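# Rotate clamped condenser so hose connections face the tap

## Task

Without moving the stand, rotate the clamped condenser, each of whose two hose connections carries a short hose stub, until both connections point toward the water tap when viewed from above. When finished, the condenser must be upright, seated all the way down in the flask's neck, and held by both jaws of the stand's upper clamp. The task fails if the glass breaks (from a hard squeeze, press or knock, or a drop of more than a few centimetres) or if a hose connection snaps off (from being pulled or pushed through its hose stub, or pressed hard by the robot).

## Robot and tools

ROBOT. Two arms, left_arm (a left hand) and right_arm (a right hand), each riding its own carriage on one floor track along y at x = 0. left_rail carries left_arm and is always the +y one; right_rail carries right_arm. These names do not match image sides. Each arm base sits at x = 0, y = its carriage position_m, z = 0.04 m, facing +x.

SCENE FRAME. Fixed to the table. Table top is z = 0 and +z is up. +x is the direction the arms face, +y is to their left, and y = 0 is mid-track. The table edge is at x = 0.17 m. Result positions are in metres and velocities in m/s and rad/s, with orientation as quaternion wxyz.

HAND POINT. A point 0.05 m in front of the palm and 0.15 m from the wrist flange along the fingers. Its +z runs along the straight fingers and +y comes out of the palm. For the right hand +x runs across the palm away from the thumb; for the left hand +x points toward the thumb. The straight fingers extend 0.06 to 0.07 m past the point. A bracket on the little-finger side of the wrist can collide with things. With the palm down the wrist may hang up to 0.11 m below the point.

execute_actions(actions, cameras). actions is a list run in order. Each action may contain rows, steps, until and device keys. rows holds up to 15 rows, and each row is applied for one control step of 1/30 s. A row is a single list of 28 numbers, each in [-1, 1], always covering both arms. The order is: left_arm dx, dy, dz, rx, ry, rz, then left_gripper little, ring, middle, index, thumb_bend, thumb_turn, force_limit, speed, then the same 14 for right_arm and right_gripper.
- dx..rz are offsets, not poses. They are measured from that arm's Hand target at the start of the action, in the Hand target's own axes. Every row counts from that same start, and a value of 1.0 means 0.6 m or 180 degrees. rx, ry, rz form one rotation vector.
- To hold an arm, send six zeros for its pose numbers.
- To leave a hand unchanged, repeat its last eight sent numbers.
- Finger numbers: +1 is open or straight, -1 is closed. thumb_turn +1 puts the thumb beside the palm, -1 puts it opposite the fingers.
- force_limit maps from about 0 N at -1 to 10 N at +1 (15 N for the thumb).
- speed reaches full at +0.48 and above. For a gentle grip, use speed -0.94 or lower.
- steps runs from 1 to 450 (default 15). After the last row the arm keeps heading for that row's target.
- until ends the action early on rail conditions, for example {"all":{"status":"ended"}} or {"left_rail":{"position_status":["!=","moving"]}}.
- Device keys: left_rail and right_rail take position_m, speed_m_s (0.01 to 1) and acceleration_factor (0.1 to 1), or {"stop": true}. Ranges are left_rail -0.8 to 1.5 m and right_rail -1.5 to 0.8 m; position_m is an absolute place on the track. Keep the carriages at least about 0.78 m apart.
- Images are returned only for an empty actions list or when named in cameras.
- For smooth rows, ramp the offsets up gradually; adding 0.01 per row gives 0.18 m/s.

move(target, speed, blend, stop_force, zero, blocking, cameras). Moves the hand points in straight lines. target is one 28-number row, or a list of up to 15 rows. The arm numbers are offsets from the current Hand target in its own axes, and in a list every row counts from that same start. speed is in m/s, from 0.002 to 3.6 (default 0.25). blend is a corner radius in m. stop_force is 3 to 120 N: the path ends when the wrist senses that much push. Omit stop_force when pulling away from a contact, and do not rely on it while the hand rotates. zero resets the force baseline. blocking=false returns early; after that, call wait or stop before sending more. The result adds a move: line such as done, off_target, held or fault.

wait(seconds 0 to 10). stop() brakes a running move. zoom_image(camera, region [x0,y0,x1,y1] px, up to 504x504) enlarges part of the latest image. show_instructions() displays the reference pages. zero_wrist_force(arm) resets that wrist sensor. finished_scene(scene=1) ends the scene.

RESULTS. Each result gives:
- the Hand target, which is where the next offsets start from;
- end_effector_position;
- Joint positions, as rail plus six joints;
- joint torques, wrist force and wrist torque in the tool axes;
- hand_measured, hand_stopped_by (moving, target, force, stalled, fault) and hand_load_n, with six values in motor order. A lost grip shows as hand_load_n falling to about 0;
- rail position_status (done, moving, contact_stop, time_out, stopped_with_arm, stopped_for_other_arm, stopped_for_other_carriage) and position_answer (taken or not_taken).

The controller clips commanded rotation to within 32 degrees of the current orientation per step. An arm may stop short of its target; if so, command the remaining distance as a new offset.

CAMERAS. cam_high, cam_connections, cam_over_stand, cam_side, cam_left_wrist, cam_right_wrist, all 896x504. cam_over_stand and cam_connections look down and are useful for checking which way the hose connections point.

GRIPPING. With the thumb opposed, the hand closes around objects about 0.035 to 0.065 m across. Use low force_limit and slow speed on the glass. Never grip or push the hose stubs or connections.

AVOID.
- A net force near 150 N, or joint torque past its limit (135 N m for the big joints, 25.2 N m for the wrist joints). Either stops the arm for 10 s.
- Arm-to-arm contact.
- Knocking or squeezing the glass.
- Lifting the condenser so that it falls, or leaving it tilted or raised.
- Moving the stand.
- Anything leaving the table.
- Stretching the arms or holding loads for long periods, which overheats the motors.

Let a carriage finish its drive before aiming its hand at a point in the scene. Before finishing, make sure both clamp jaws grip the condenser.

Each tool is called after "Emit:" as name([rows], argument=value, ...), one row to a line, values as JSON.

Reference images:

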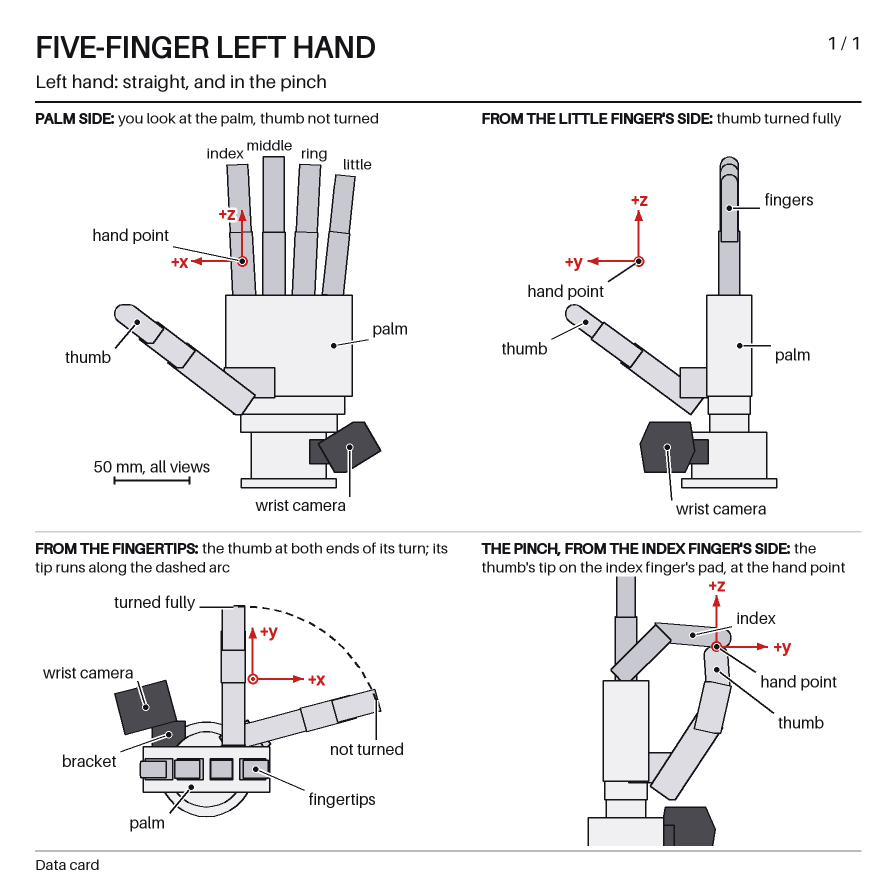

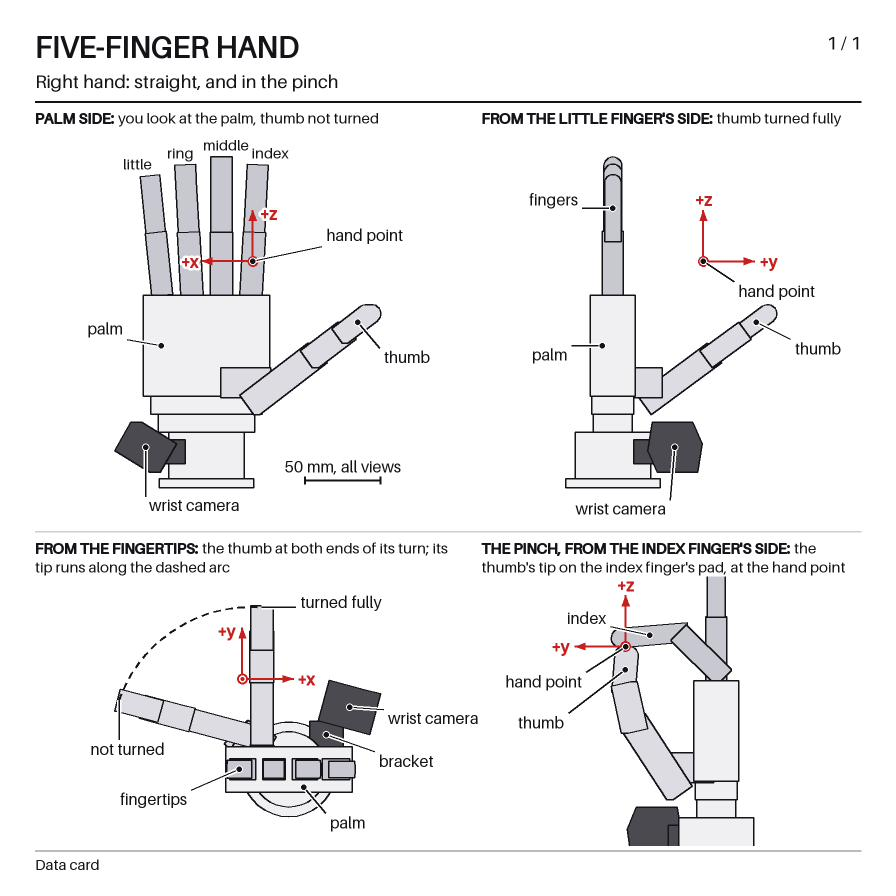

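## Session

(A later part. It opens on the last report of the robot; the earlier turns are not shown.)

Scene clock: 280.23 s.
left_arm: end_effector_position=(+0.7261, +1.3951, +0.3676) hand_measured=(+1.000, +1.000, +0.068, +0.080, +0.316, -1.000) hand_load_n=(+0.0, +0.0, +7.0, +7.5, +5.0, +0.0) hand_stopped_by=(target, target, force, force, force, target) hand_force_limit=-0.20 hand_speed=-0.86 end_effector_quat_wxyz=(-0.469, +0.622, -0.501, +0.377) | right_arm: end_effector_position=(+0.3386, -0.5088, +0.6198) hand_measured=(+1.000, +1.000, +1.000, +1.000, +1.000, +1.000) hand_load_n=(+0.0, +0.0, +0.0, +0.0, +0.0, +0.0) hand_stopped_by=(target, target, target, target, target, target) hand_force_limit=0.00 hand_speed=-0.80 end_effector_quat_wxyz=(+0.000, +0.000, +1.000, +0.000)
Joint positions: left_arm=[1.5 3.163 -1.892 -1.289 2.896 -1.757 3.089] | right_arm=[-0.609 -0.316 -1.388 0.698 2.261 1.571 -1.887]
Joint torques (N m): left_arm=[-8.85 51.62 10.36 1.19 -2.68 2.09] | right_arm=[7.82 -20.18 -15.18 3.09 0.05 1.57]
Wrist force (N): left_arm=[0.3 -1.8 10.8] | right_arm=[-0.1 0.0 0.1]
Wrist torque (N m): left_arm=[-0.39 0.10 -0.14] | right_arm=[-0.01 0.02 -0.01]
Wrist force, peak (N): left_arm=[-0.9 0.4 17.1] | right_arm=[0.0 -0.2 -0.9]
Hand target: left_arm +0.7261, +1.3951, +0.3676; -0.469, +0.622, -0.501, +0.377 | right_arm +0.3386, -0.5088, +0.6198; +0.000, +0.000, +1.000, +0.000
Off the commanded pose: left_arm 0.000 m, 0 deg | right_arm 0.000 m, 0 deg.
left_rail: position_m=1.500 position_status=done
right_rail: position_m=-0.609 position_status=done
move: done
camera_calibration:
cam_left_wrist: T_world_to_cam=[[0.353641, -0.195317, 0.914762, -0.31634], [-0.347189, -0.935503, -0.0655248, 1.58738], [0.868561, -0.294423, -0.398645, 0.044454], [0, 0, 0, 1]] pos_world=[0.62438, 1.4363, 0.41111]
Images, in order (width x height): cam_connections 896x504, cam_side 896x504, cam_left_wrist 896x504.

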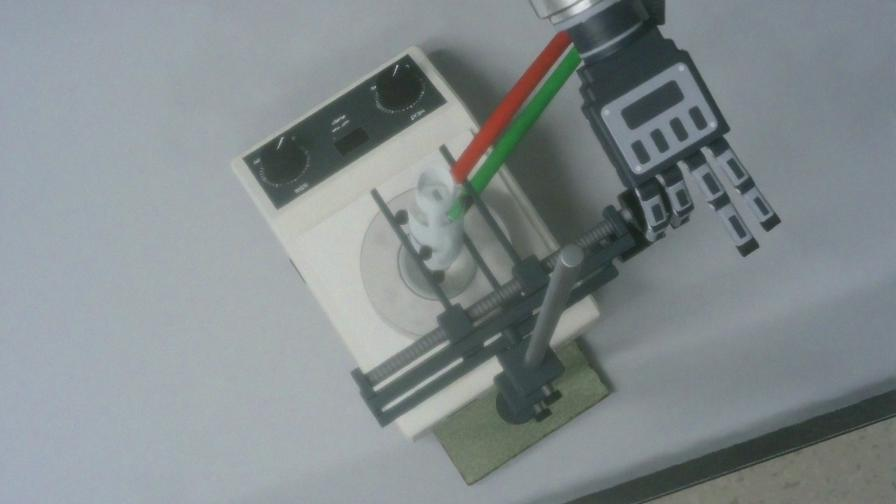

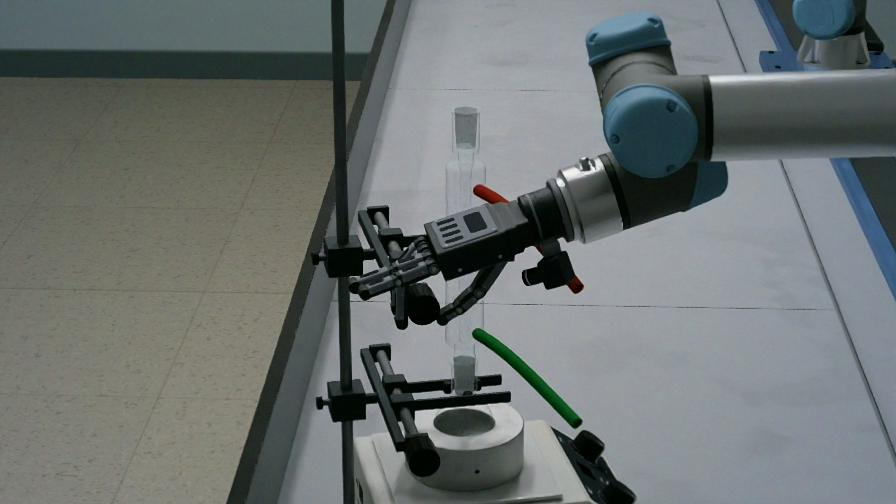

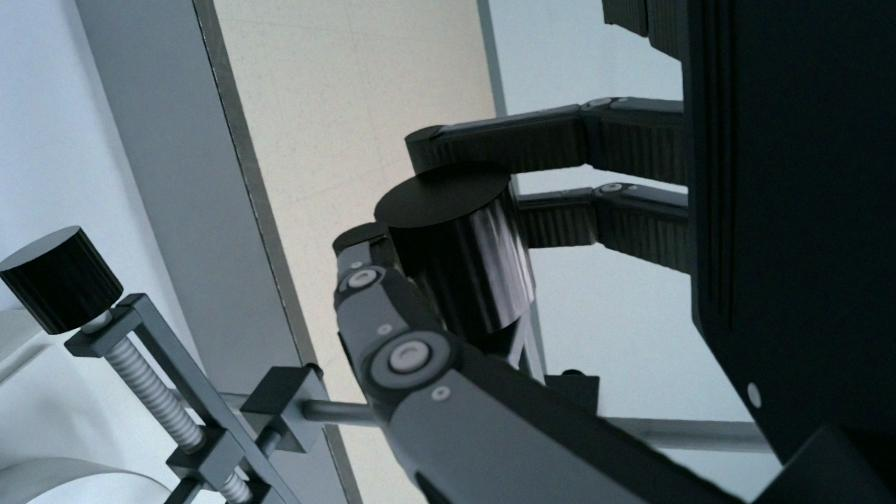

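Emit:
move([
  [0,0,0,0,0,0,1,1,0.35,0.35,0.65,-1,-0.2,0.3,0,0,0,0,0,0,1,1,1,1,1,1,0,-0.8],
  [0,-0.0033,-0.0015,-0.1556,0,0,1,1,0.35,0.35,0.65,-1,-0.2,0.3,0,0,0,0,0,0,1,1,1,1,1,1,0,-0.8],
  [0,-0.0033,-0.0015,-0.1556,0,0,1,1,-0.5,-0.5,-0.1,-1,-0.2,-0.86,0,0,0,0,0,0,1,1,1,1,1,1,0,-0.8],
  [0,-0.0028,-0.0004,-0.1556,0,0,1,1,-0.5,-0.5,-0.1,-1,-0.2,-0.86,0,0,0,0,0,0,1,1,1,1,1,1,0,-0.8],
  [0,0,0,0,0,0,1,1,-0.5,-0.5,-0.1,-1,-0.2,-0.86,0,0,0,0,0,0,1,1,1,1,1,1,0,-0.8],
], speed=[0.3,0.4,0.3,0.1,0.1], cameras=["cam_connections","cam_left_wrist","cam_side"])

Scene clock: 289.77 s.
left_arm: end_effector_position=(+0.7261, +1.3951, +0.3676) hand_measured=(+1.000, +1.000, +0.068, +0.080, +0.316, -1.000) hand_load_n=(+0.0, +0.0, +7.0, +8.0, +4.5, +0.5) hand_stopped_by=(target, target, force, force, force, target) hand_force_limit=-0.20 hand_speed=-0.86 end_effector_quat_wxyz=(-0.469, +0.622, -0.501, +0.377) | right_arm: end_effector_position=(+0.3386, -0.5088, +0.6198) hand_measured=(+1.000, +1.000, +1.000, +1.000, +1.000, +1.000) hand_load_n=(+0.0, +0.0, +0.0, +0.0, +0.0, +0.0) hand_stopped_by=(target, target, target, target, target, target) hand_force_limit=0.00 hand_speed=-0.80 end_effector_quat_wxyz=(+0.000, +0.000, +1.000, +0.000)
Joint positions: left_arm=[1.5 3.163 -1.892 -1.289 2.896 -1.757 3.089] | right_arm=[-0.609 -0.316 -1.388 0.698 2.261 1.571 -1.887]
Joint torques (N m): left_arm=[-9.28 51.62 13 1.22 -2.72 2.14] | right_arm=[7.86 -19.87 -15.04 3.09 0.01 1.39]
Wrist force (N): left_arm=[-0.2 -2.0 10.2] | right_arm=[0.0 0.0 -0.3]
Wrist torque (N m): left_arm=[-0.40 0.12 -0.20] | right_arm=[0.01 0.02 -0.01]
Wrist force, peak (N): left_arm=[-0.4 -9.7 12.7] | right_arm=[-0.2 -0.2 -0.7]
Hand target: left_arm +0.7261, +1.3951, +0.3676; -0.469, +0.622, -0.501, +0.377 | right_arm +0.3386, -0.5088, +0.6198; +0.000, +0.000, +1.000, +0.000
Off the commanded pose: left_arm 0.000 m, 0 deg | right_arm 0.000 m, 0 deg.
left_rail: position_m=1.500 position_status=done
right_rail: position_m=-0.609 position_status=done
move: done
camera_calibration:
cam_left_wrist: T_world_to_cam=[[0.353721, -0.195343, 0.914725, -0.316339], [-0.347195, -0.935501, -0.0655207, 1.58738], [0.868526, -0.294412, -0.398729, 0.0444945], [0, 0, 0, 1]] pos_world=[0.62438, 1.4363, 0.41111]
Images, in order (width x height): cam_connections 896x504, cam_side 896x504, cam_left_wrist 896x504.

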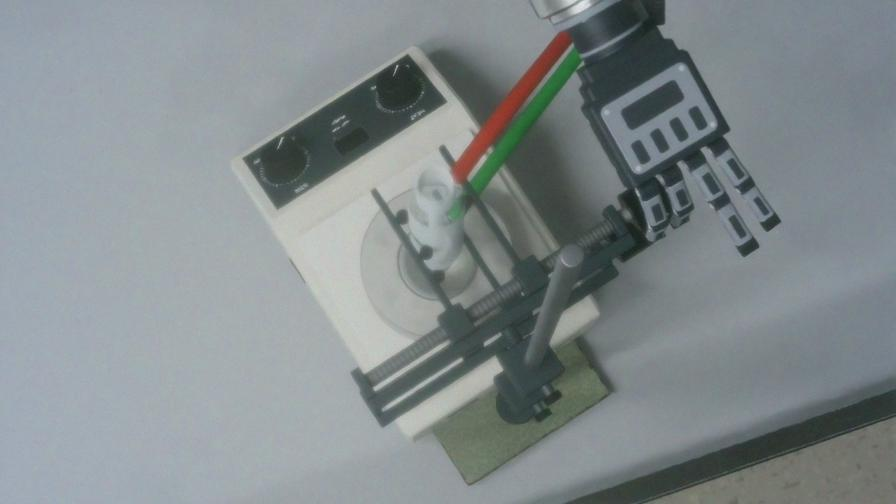

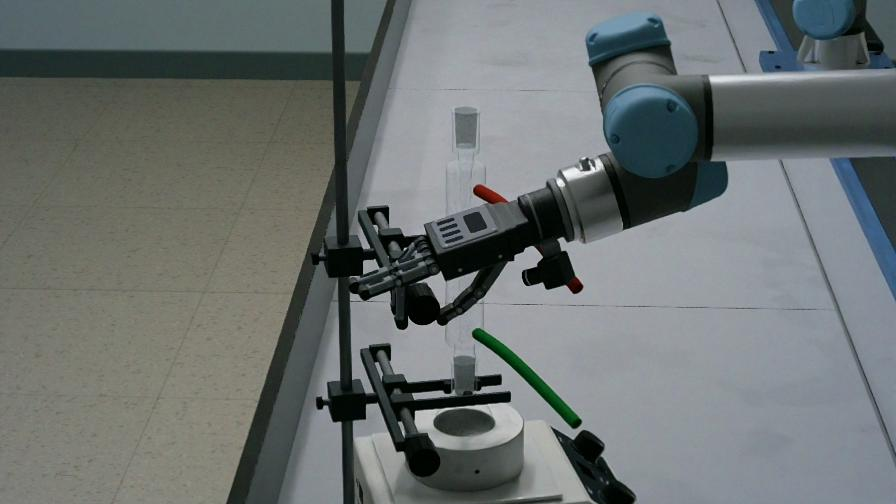

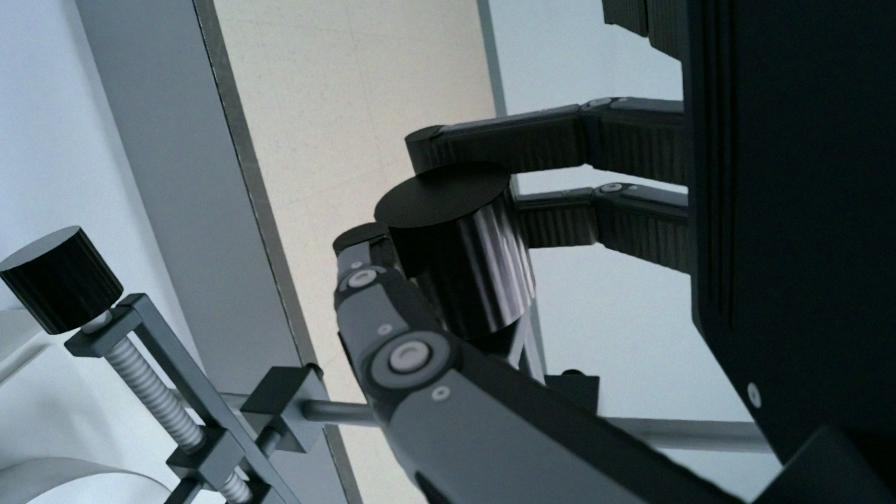

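Emit:
zoom_image(camera="cam_connections", region=[390, 150, 530, 320])

Emit:
move([
  [0,0,0,0,0,0,1,1,0.35,0.35,0.65,-1,-0.2,0.3,0,0,0,0,0,0,1,1,1,1,1,1,0,-0.8],
  [0,-0.0033,-0.0015,-0.1556,0,0,1,1,0.35,0.35,0.65,-1,-0.2,0.3,0,0,0,0,0,0,1,1,1,1,1,1,0,-0.8],
  [0,-0.0033,-0.0015,-0.1556,0,0,1,1,-0.5,-0.5,-0.1,-1,-0.2,-0.86,0,0,0,0,0,0,1,1,1,1,1,1,0,-0.8],
  [0,-0.0028,-0.0004,-0.1556,0,0,1,1,-0.5,-0.5,-0.1,-1,-0.2,-0.86,0,0,0,0,0,0,1,1,1,1,1,1,0,-0.8],
  [0,0,0,0,0,0,1,1,-0.5,-0.5,-0.1,-1,-0.2,-0.86,0,0,0,0,0,0,1,1,1,1,1,1,0,-0.8],
], speed=[0.3,0.4,0.3,0.1,0.1], cameras=["cam_connections","cam_left_wrist","cam_side"])

Emit:
zoom_image(camera="cam_connections", region=[390, 150, 530, 320])

Scaled by 2.965 from the camera's 896x504 image, which has a finer 1280x720 frame.

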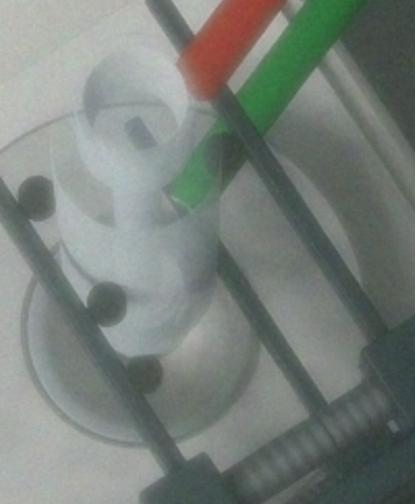

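Scene clock: 298.20 s.
left_arm: end_effector_position=(+0.7261, +1.3951, +0.3676) hand_measured=(+1.000, +1.000, +0.068, +0.080, +0.316, -1.000) hand_load_n=(+0.0, +0.0, +7.0, +8.0, +4.0, +0.5) hand_stopped_by=(target, target, force, force, force, target) hand_force_limit=-0.20 hand_speed=-0.86 end_effector_quat_wxyz=(-0.469, +0.622, -0.501, +0.377) | right_arm: end_effector_position=(+0.3386, -0.5088, +0.6198) hand_measured=(+1.000, +1.000, +1.000, +1.000, +1.000, +1.000) hand_load_n=(+0.0, +0.0, +0.0, +0.0, +0.0, +0.0) hand_stopped_by=(target, target, target, target, target, target) hand_force_limit=0.00 hand_speed=-0.80 end_effector_quat_wxyz=(+0.000, +0.000, +1.000, +0.000)
Joint positions: left_arm=[1.5 3.163 -1.892 -1.289 2.896 -1.757 3.089] | right_arm=[-0.609 -0.316 -1.388 0.698 2.261 1.571 -1.887]
Joint torques (N m): left_arm=[-9.55 57.32 16.65 1.67 -2.66 2.07] | right_arm=[7.09 -19.78 -15.48 3.14 0.01 1.45]
Wrist force (N): left_arm=[0.2 4.3 15.0] | right_arm=[-0.3 -0.4 -0.1]
Wrist torque (N m): left_arm=[-0.37 0.18 -0.28] | right_arm=[-0.06 0.04 -0.03]
Wrist force, peak (N): left_arm=[1.1 3.2 17.3] | right_arm=[-0.1 -0.1 -0.8]
Hand target: left_arm +0.7261, +1.3951, +0.3676; -0.469, +0.622, -0.501, +0.377 | right_arm +0.3386, -0.5088, +0.6198; +0.000, +0.000, +1.000, +0.000
Off the commanded pose: left_arm 0.000 m, 0 deg | right_arm 0.000 m, 0 deg.
left_rail: position_m=1.500 position_status=done
right_rail: position_m=-0.609 position_status=done
move: done
camera_calibration:
cam_left_wrist: T_world_to_cam=[[0.353641, -0.195317, 0.914762, -0.31634], [-0.347189, -0.935503, -0.0655248, 1.58738], [0.868561, -0.294423, -0.398645, 0.044454], [0, 0, 0, 1]] pos_world=[0.62438, 1.4363, 0.41111]
Images, in order (width x height): cam_connections 896x504, cam_side 896x504, cam_left_wrist 896x504.

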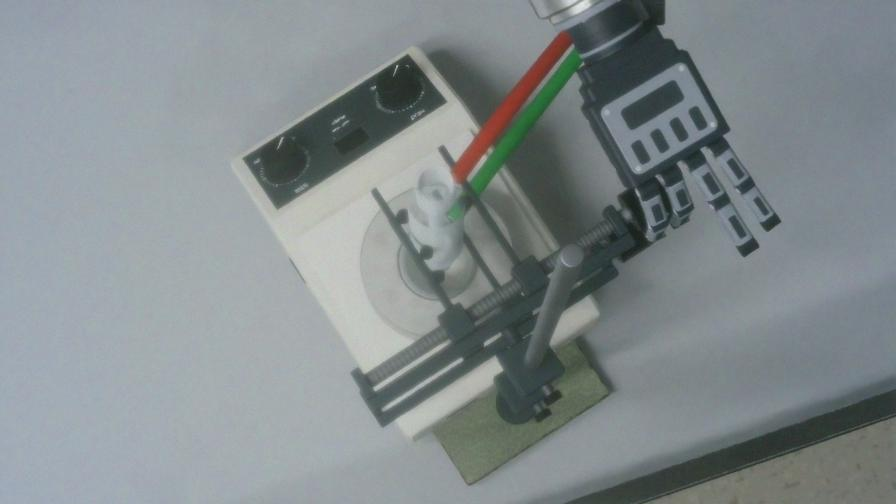

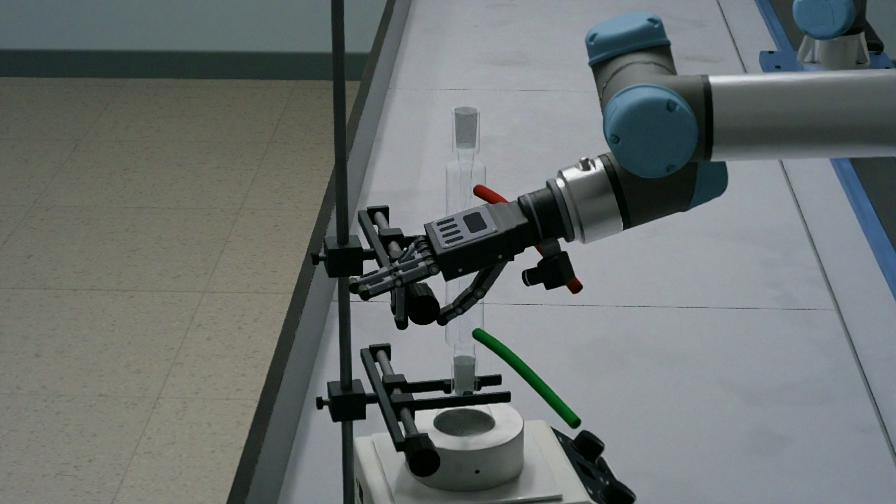

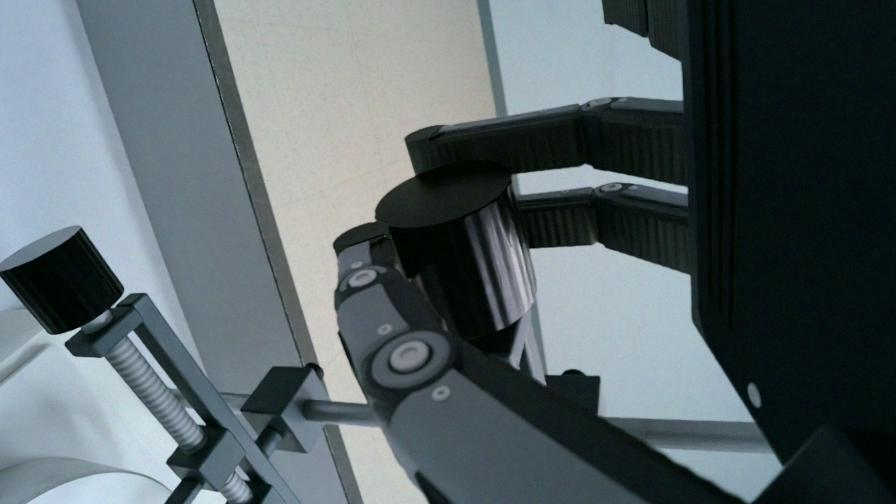

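Scaled by 2.965 from the camera's 896x504 image, which has a finer 1280x720 frame.

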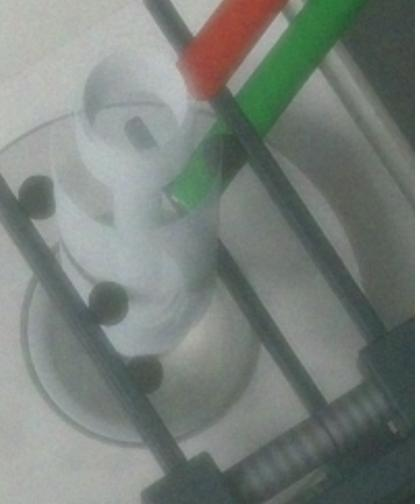

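Emit:
zoom_image(camera="cam_connections", region=[395, 170, 485, 290])

Emit:
zoom_image(camera="cam_side", region=[310, 180, 520, 350])

Scaled by 4.200 from the camera's 896x504 image, which has a finer 1280x720 frame.

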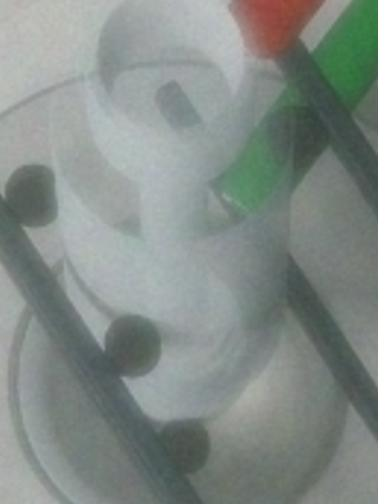

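Scaled by 2.400 from the camera's 896x504 image, which has a finer 1280x720 frame.

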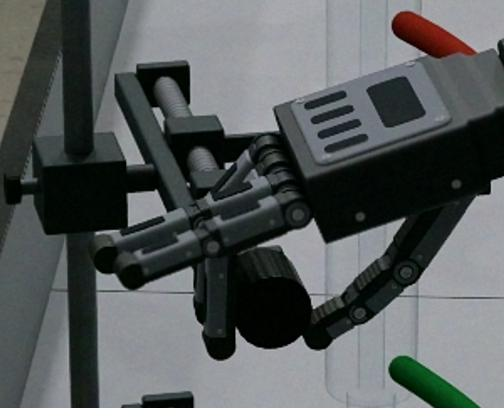

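Emit:
move([
  [0,0,0,0,0,0,1,1,0.35,0.35,0.65,-1,-0.2,0.3,0,0,0,0,0,0,1,1,1,1,1,1,0,-0.8],
  [0,-0.0016,-0.0007,-0.0778,0,0,1,1,0.35,0.35,0.65,-1,-0.2,0.3,0,0,0,0,0,0,1,1,1,1,1,1,0,-0.8],
  [0,-0.0016,-0.0007,-0.0778,0,0,1,1,-0.5,-0.5,-0.1,-1,-0.2,-0.86,0,0,0,0,0,0,1,1,1,1,1,1,0,-0.8],
], speed=[0.3,0.4,0.3], cameras=["cam_connections","cam_left_wrist"])

Emit:
zoom_image(camera="cam_connections", region=[395, 170, 485, 290])

Scene clock: 303.43 s.
left_arm: end_effector_position=(+0.7259, +1.3951, +0.3686) hand_measured=(+1.000, +1.000, +0.068, +0.080, +0.322, -1.000) hand_load_n=(+0.0, +0.0, +6.0, +6.5, +5.5, +0.5) hand_stopped_by=(target, target, force, force, force, target) hand_force_limit=-0.20 hand_speed=-0.86 end_effector_quat_wxyz=(-0.390, +0.674, -0.544, +0.313) | right_arm: end_effector_position=(+0.3386, -0.5088, +0.6198) hand_measured=(+1.000, +1.000, +1.000, +1.000, +1.000, +1.000) hand_load_n=(+0.0, +0.0, +0.0, +0.0, +0.0, +0.0) hand_stopped_by=(target, target, target, target, target, target) hand_force_limit=0.00 hand_speed=-0.80 end_effector_quat_wxyz=(+0.000, +0.000, +1.000, +0.000)
Joint positions: left_arm=[1.5 3.176 -2.047 -0.963 2.478 -1.727 3.052] | right_arm=[-0.609 -0.316 -1.388 0.698 2.261 1.571 -1.887]
Joint torques (N m): left_arm=[-0.67 48.85 16.7 -2.88 -2.33 0.19] | right_arm=[7.75 -19.99 -15.39 3.14 0.01 1.49]
Wrist force (N): left_arm=[0.2 -4.7 11.3] | right_arm=[0.1 -0.3 -0.3]
Wrist torque (N m): left_arm=[-0.09 0.21 -0.17] | right_arm=[-0.03 -0.02 -0.01]
Wrist force, peak (N): left_arm=[0.2 4.3 15.0] | right_arm=[-0.1 0.2 -0.7]
Hand target: left_arm +0.7259, +1.3950, +0.3687; -0.390, +0.674, -0.544, +0.313 | right_arm +0.3386, -0.5088, +0.6198; +0.000, +0.000, +1.000, +0.000
Off the commanded pose: left_arm 0.000 m, 0 deg | right_arm 0.000 m, 0 deg.
left_rail: position_m=1.500 position_status=done
right_rail: position_m=-0.609 position_status=done
move: done
camera_calibration:
cam_left_wrist: T_world_to_cam=[[0.561115, -0.149812, 0.814068, -0.494211], [-0.346664, -0.93561, 0.0667672, 1.53831], [0.751647, -0.319672, -0.57692, 0.23071], [0, 0, 0, 1]] pos_world=[0.637174, 1.43897, 0.432714]
Images, in order (width x height): cam_connections 896x504, cam_left_wrist 896x504.

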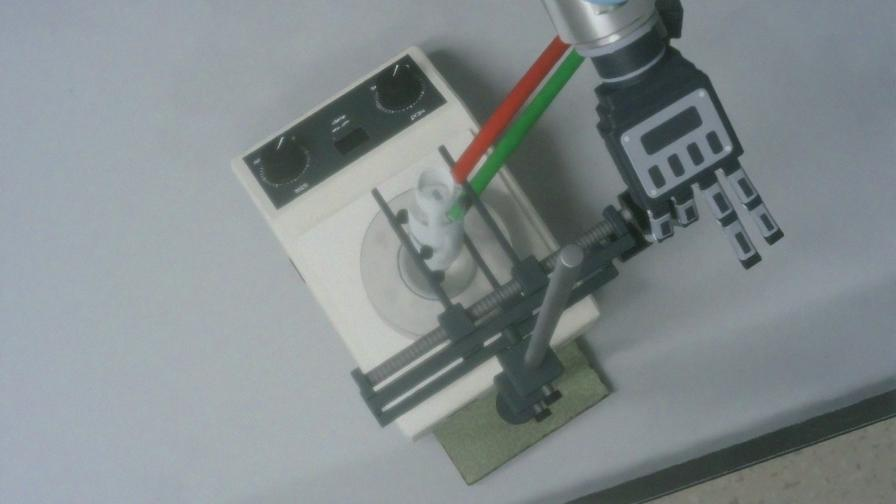

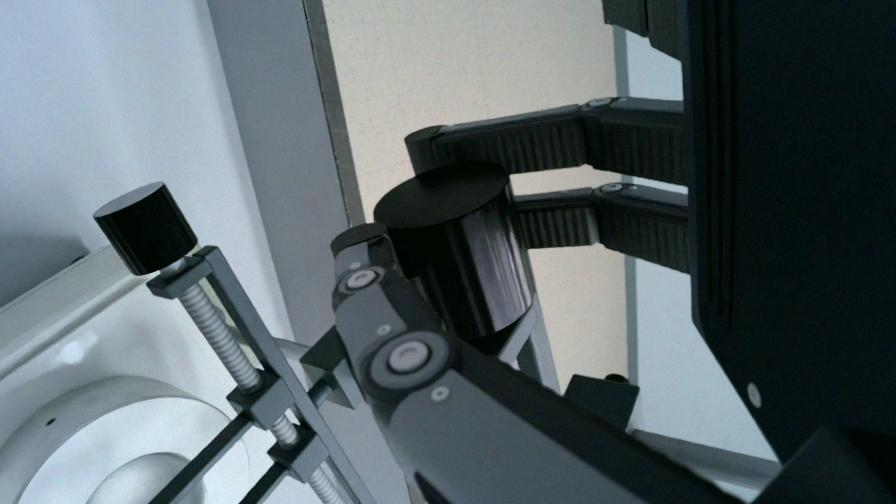

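Scaled by 4.200 from the camera's 896x504 image, which has a finer 1280x720 frame.

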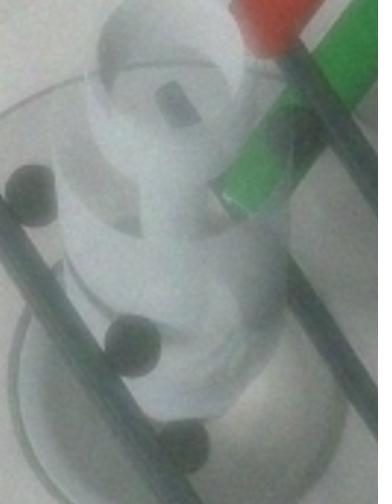

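Emit:
move([
  [0,0.0003,0.0011,0,0,0,1,1,-0.5,-0.5,-0.1,-1,-0.2,-0.86,0,0,0,0,0,0,1,1,1,1,1,1,0,-0.8],
  [0,0.0012,0.0010,0.0778,0,0,1,1,-0.5,-0.5,-0.1,-1,-0.2,-0.86,0,0,0,0,0,0,1,1,1,1,1,1,0,-0.8],
], speed=[0.1,0.1], cameras=["cam_connections","cam_left_wrist"])

Emit:
zoom_image(camera="cam_connections", region=[395, 170, 485, 290])

Scene clock: 306.57 s.
left_arm: end_effector_position=(+0.7261, +1.3951, +0.3677) hand_measured=(+1.000, +1.000, +0.068, +0.080, +0.322, -1.000) hand_load_n=(+0.0, +0.0, +6.5, +7.5, +3.0, +0.5) hand_stopped_by=(target, target, force, force, force, target) hand_force_limit=-0.20 hand_speed=-0.86 end_effector_quat_wxyz=(-0.469, +0.622, -0.501, +0.377) | right_arm: end_effector_position=(+0.3386, -0.5088, +0.6198) hand_measured=(+1.000, +1.000, +1.000, +1.000, +1.000, +1.000) hand_load_n=(+0.0, +0.0, +0.0, +0.0, +0.0, +0.0) hand_stopped_by=(target, target, target, target, target, target) hand_force_limit=0.00 hand_speed=-0.80 end_effector_quat_wxyz=(+0.000, +0.000, +1.000, +0.000)
Joint positions: left_arm=[1.5 3.163 -1.892 -1.288 2.895 -1.757 3.089] | right_arm=[-0.609 -0.316 -1.388 0.698 2.261 1.571 -1.887]
Joint torques (N m): left_arm=[-11.79 58.65 15.48 2.17 -1.88 1.83] | right_arm=[7.64 -19.22 -15.22 3.17 0.02 1.38]
Wrist force (N): left_arm=[-2.3 5.9 16.2] | right_arm=[-0.3 -0.1 -0.4]
Wrist torque (N m): left_arm=[-0.33 0.16 -0.34] | right_arm=[0.00 0.05 -0.02]
Wrist force, peak (N): left_arm=[-1.3 5.6 19.5] | right_arm=[-0.4 0.1 -0.7]
Hand target: left_arm +0.7261, +1.3951, +0.3677; -0.469, +0.622, -0.501, +0.377 | right_arm +0.3386, -0.5088, +0.6198; +0.000, +0.000, +1.000, +0.000
Off the commanded pose: left_arm 0.000 m, 0 deg | right_arm 0.000 m, 0 deg.
left_rail: position_m=1.500 position_status=done
right_rail: position_m=-0.609 position_status=done
move: done
camera_calibration:
cam_left_wrist: T_world_to_cam=[[0.353641, -0.195317, 0.914762, -0.316432], [-0.347189, -0.935503, -0.0655248, 1.58738], [0.868561, -0.294423, -0.398645, 0.0444938], [0, 0, 0, 1]] pos_world=[0.62438, 1.4363, 0.41121]
Images, in order (width x height): cam_connections 896x504, cam_left_wrist 896x504.

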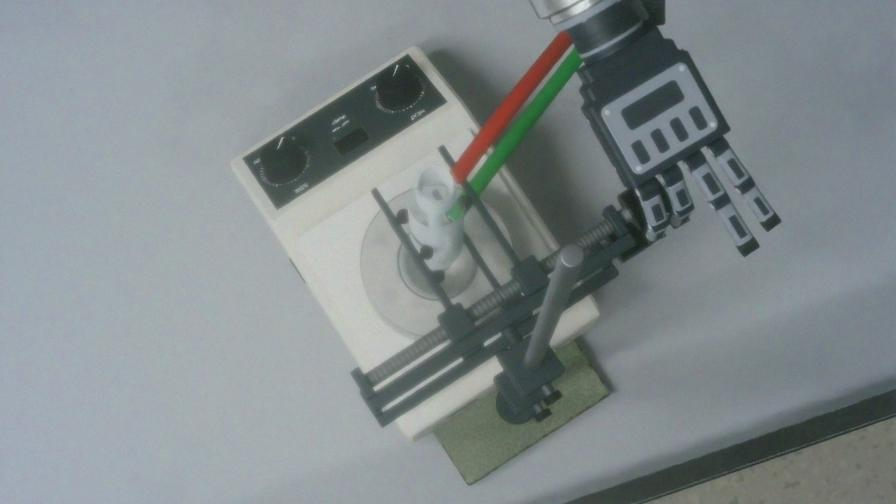

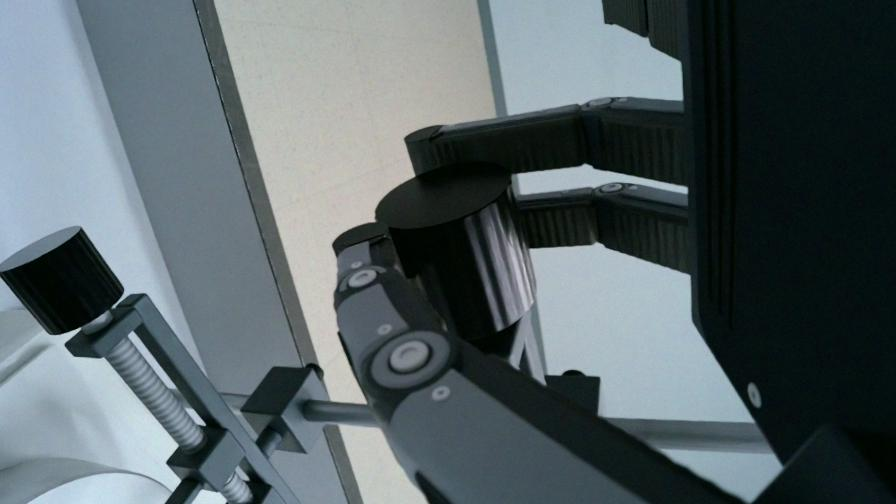

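Scaled by 4.200 from the camera's 896x504 image, which has a finer 1280x720 frame.

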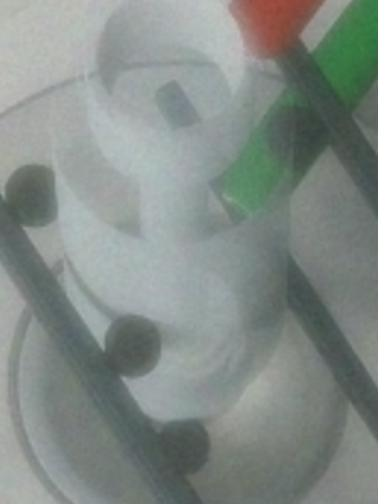

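Emit:
move([
  [0,0,0,0,0,0,1,1,0.35,0.35,0.65,-1,-0.2,0.3,0,0,0,0,0,0,1,1,1,1,1,1,0,-0.8],
  [0,-0.0033,-0.0015,-0.1556,0,0,1,1,0.35,0.35,0.65,-1,-0.2,0.3,0,0,0,0,0,0,1,1,1,1,1,1,0,-0.8],
], speed=[0.3,0.4], cameras=["cam_connections","cam_left_wrist","cam_over_stand","cam_high"])

Emit:
zoom_image(camera="cam_connections", region=[395, 170, 485, 290])

Emit:
zoom_image(camera="cam_over_stand", region=[220, 120, 420, 260])

Scene clock: 309.87 s.
left_arm: end_effector_position=(+0.7257, +1.3950, +0.3699) hand_measured=(+1.000, +1.000, +0.350, +0.350, +0.650, -1.000) hand_load_n=(+0.0, +0.0, +0.0, +0.0, +0.0, +0.0) hand_stopped_by=(target, target, target, target, target, target) hand_force_limit=-0.20 hand_speed=0.30 end_effector_quat_wxyz=(-0.305, +0.717, -0.578, +0.244) | right_arm: end_effector_position=(+0.3386, -0.5088, +0.6198) hand_measured=(+1.000, +1.000, +1.000, +1.000, +1.000, +1.000) hand_load_n=(+0.0, +0.0, +0.0, +0.0, +0.0, +0.0) hand_stopped_by=(target, target, target, target, target, target) hand_force_limit=0.00 hand_speed=-0.80 end_effector_quat_wxyz=(+0.000, +0.000, +1.000, +0.000)
Joint positions: left_arm=[1.5 3.191 -2.292 -0.494 2.01 -1.69 3.027] | right_arm=[-0.609 -0.316 -1.388 0.698 2.261 1.571 -1.887]
Joint torques (N m): left_arm=[-7.85 38.92 26.68 -1.96 -2.67 -2.12] | right_arm=[7.43 -19.6 -15.46 3.17 0.05 1.46]
Wrist force (N): left_arm=[-1.2 -1.6 1.2] | right_arm=[-0.2 -0.3 -0.3]
Wrist torque (N m): left_arm=[-0.17 0.16 -0.13] | right_arm=[-0.03 0.04 -0.02]
Wrist force, peak (N): left_arm=[-2.3 5.9 16.4] | right_arm=[-0.4 -0.3 -0.7]
Hand target: left_arm +0.7258, +1.3950, +0.3699; -0.304, +0.717, -0.578, +0.244 | right_arm +0.3386, -0.5088, +0.6198; +0.000, +0.000, +1.000, +0.000
Off the commanded pose: left_arm 0.000 m, 0 deg | right_arm 0.000 m, 0 deg.
left_rail: position_m=1.500 position_status=done
right_rail: position_m=-0.609 position_status=done
move: done
camera_calibration:
cam_left_wrist: T_world_to_cam=[[0.738403, -0.1109, 0.665179, -0.622955], [-0.315006, -0.92888, 0.194817, 1.45844], [0.596266, -0.353389, -0.720822, 0.444624], [0, 0, 0, 1]] pos_world=[0.654295, 1.44276, 0.450741]
Images, in order (width x height): cam_high 896x504, cam_connections 896x504, cam_over_stand 896x504, cam_left_wrist 896x504.

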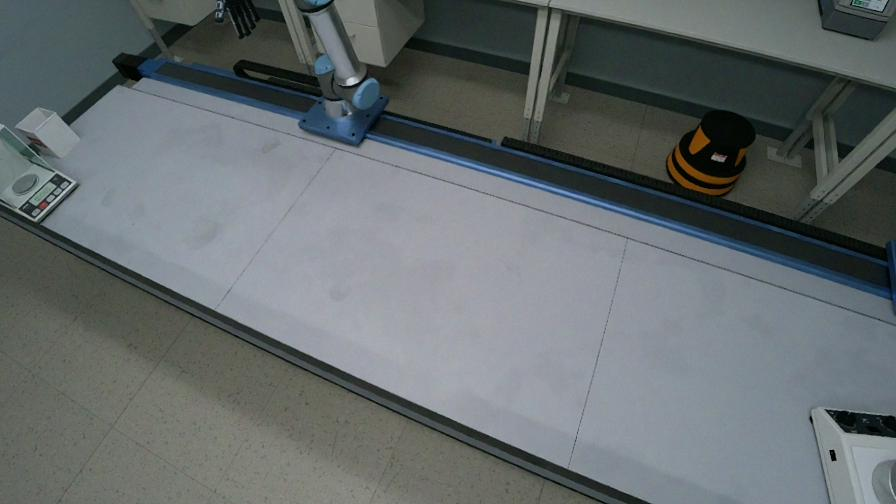

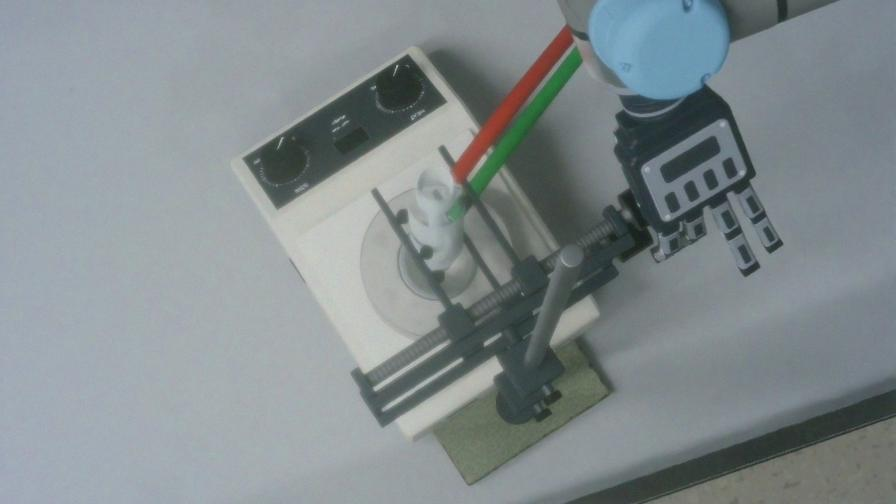

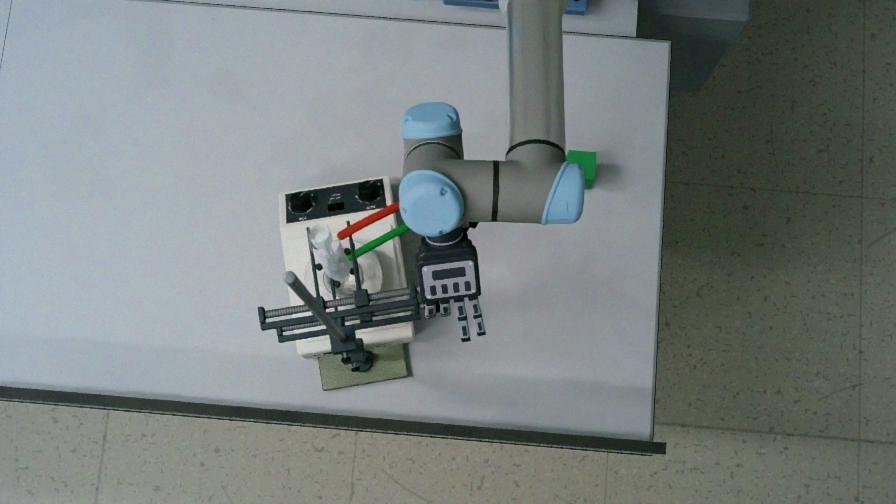

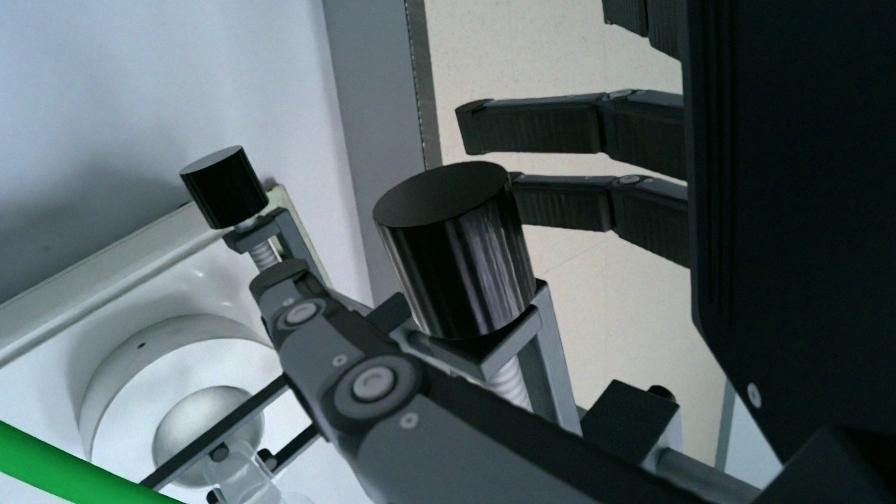

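Scaled by 4.200 from the camera's 896x504 image, which has a finer 1280x720 frame.

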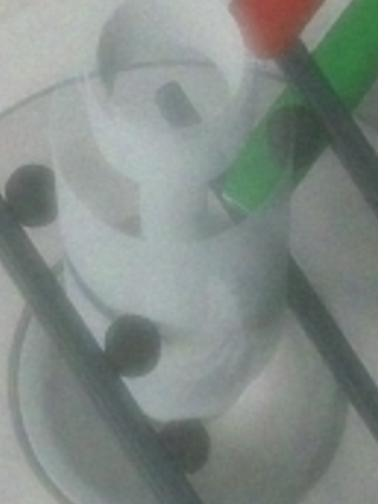

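Scaled by 2.520 from the camera's 896x504 image, which has a finer 1280x720 frame.

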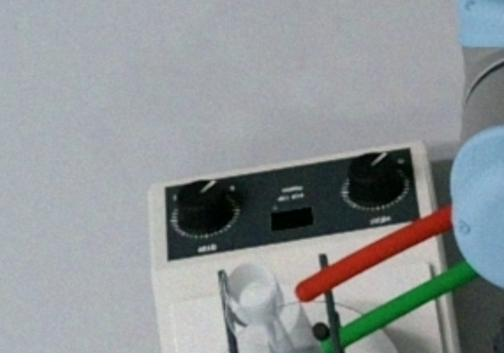

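Emit:
zoom_image(camera="cam_over_stand", region=[290, 215, 400, 315])

Emit:
zoom_image(camera="cam_left_wrist", region=[100, 400, 320, 504])

Scaled by 4.582 from the camera's 896x504 image, which has a finer 1280x720 frame.

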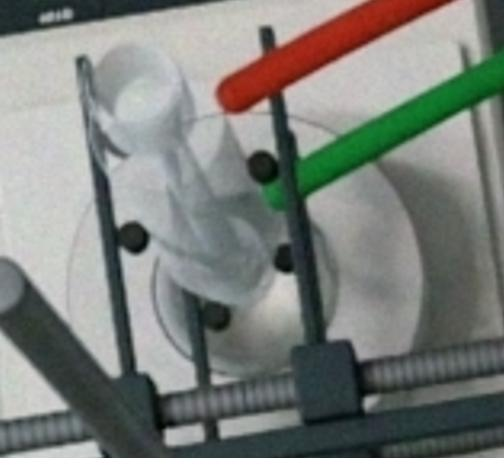

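Scaled by 2.291 from the camera's 896x504 image, which has a finer 1280x720 frame.

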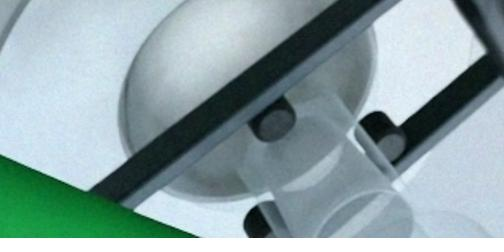

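Emit:
move([
  [0,0,0,0,0,0,1,1,-0.5,-0.5,-0.1,-1,-0.2,-0.86,0,0,0,0,0,0,1,1,1,1,1,1,0,-0.8],
], speed=[0.1])

Emit:
move([
  [0,0,0.0011,0,0,0,1,1,-0.5,-0.5,-0.1,-1,-0.2,-0.86,0,0,0,0,0,0,1,1,1,1,1,1,0,-0.8],
  [0,0.0012,0.0018,0.0778,0,0,1,1,-0.5,-0.5,-0.1,-1,-0.2,-0.86,0,0,0,0,0,0,1,1,1,1,1,1,0,-0.8],
], speed=[0.1,0.1])

Scene clock: 313.73 s.
left_arm: end_effector_position=(+0.7257, +1.3950, +0.3698) hand_measured=(+1.000, +1.000, +0.068, +0.080, +0.316, -1.000) hand_load_n=(+0.0, +0.0, +7.0, +7.0, +6.5, +0.5) hand_stopped_by=(target, target, force, force, force, target) hand_force_limit=-0.20 hand_speed=-0.86 end_effector_quat_wxyz=(-0.304, +0.717, -0.578, +0.244) | right_arm: end_effector_position=(+0.3386, -0.5088, +0.6198) hand_measured=(+1.000, +1.000, +1.000, +1.000, +1.000, +1.000) hand_load_n=(+0.0, +0.0, +0.0, +0.0, +0.0, +0.0) hand_stopped_by=(target, target, target, target, target, target) hand_force_limit=0.00 hand_speed=-0.80 end_effector_quat_wxyz=(+0.000, +0.000, +1.000, +0.000)
Joint positions: left_arm=[1.5 3.191 -2.292 -0.494 2.01 -1.69 3.027] | right_arm=[-0.609 -0.316 -1.388 0.698 2.261 1.571 -1.887]
Joint torques (N m): left_arm=[-7.4 64.7 25.46 -3.22 -0.3 0.01] | right_arm=[7.39 -19.91 -15.12 3.16 0.01 1.43]
Wrist force (N): left_arm=[0.0 -4.7 11.8] | right_arm=[0.1 -0.1 -0.3]
Wrist torque (N m): left_arm=[-0.09 0.23 -0.16] | right_arm=[0.00 -0.01 0.01]
Wrist force, peak (N): left_arm=[-0.1 -10.0 13.1] | right_arm=[-0.5 0.1 -0.7]
Hand target: left_arm +0.7257, +1.3950, +0.3699; -0.305, +0.717, -0.578, +0.244 | right_arm +0.3386, -0.5088, +0.6198; +0.000, +0.000, +1.000, +0.000
Off the commanded pose: left_arm 0.000 m, 0 deg | right_arm 0.000 m, 0 deg.
left_rail: position_m=1.500 position_status=done
right_rail: position_m=-0.609 position_status=done
move: done

Scene clock: 316.13 s.
left_arm: end_effector_position=(+0.7260, +1.3951, +0.3686) hand_measured=(+1.000, +1.000, +0.068, +0.080, +0.316, -1.000) hand_load_n=(+0.0, +0.0, +5.0, +6.0, +5.0, +0.5) hand_stopped_by=(target, target, force, force, force, target) hand_force_limit=-0.20 hand_speed=-0.86 end_effector_quat_wxyz=(-0.390, +0.674, -0.544, +0.313) | right_arm: end_effector_position=(+0.3386, -0.5088, +0.6198) hand_measured=(+1.000, +1.000, +1.000, +1.000, +1.000, +1.000) hand_load_n=(+0.0, +0.0, +0.0, +0.0, +0.0, +0.0) hand_stopped_by=(target, target, target, target, target, target) hand_force_limit=0.00 hand_speed=-0.80 end_effector_quat_wxyz=(+0.000, +0.000, +1.000, +0.000)
Joint positions: left_arm=[1.5 3.176 -2.047 -0.963 2.478 -1.727 3.052] | right_arm=[-0.609 -0.316 -1.388 0.698 2.261 1.571 -1.887]
Joint torques (N m): left_arm=[-9.54 61.47 15.86 2.71 -2.43 1.84] | right_arm=[7.52 -19.91 -15.32 3.14 -0.04 1.51]
Wrist force (N): left_arm=[-2.0 7.7 9.7] | right_arm=[-0.3 -0.1 -0.4]
Wrist torque (N m): left_arm=[-0.23 0.08 -0.37] | right_arm=[0.00 0.06 -0.02]
Wrist force, peak (N): left_arm=[-1.5 6.4 14.3] | right_arm=[-0.1 0.2 -0.6]
Hand target: left_arm +0.7260, +1.3951, +0.3686; -0.390, +0.674, -0.544, +0.313 | right_arm +0.3386, -0.5088, +0.6198; +0.000, +0.000, +1.000, +0.000
Off the commanded pose: left_arm 0.000 m, 0 deg | right_arm 0.000 m, 0 deg.
left_rail: position_m=1.500 position_status=done
right_rail: position_m=-0.609 position_status=done
move: done


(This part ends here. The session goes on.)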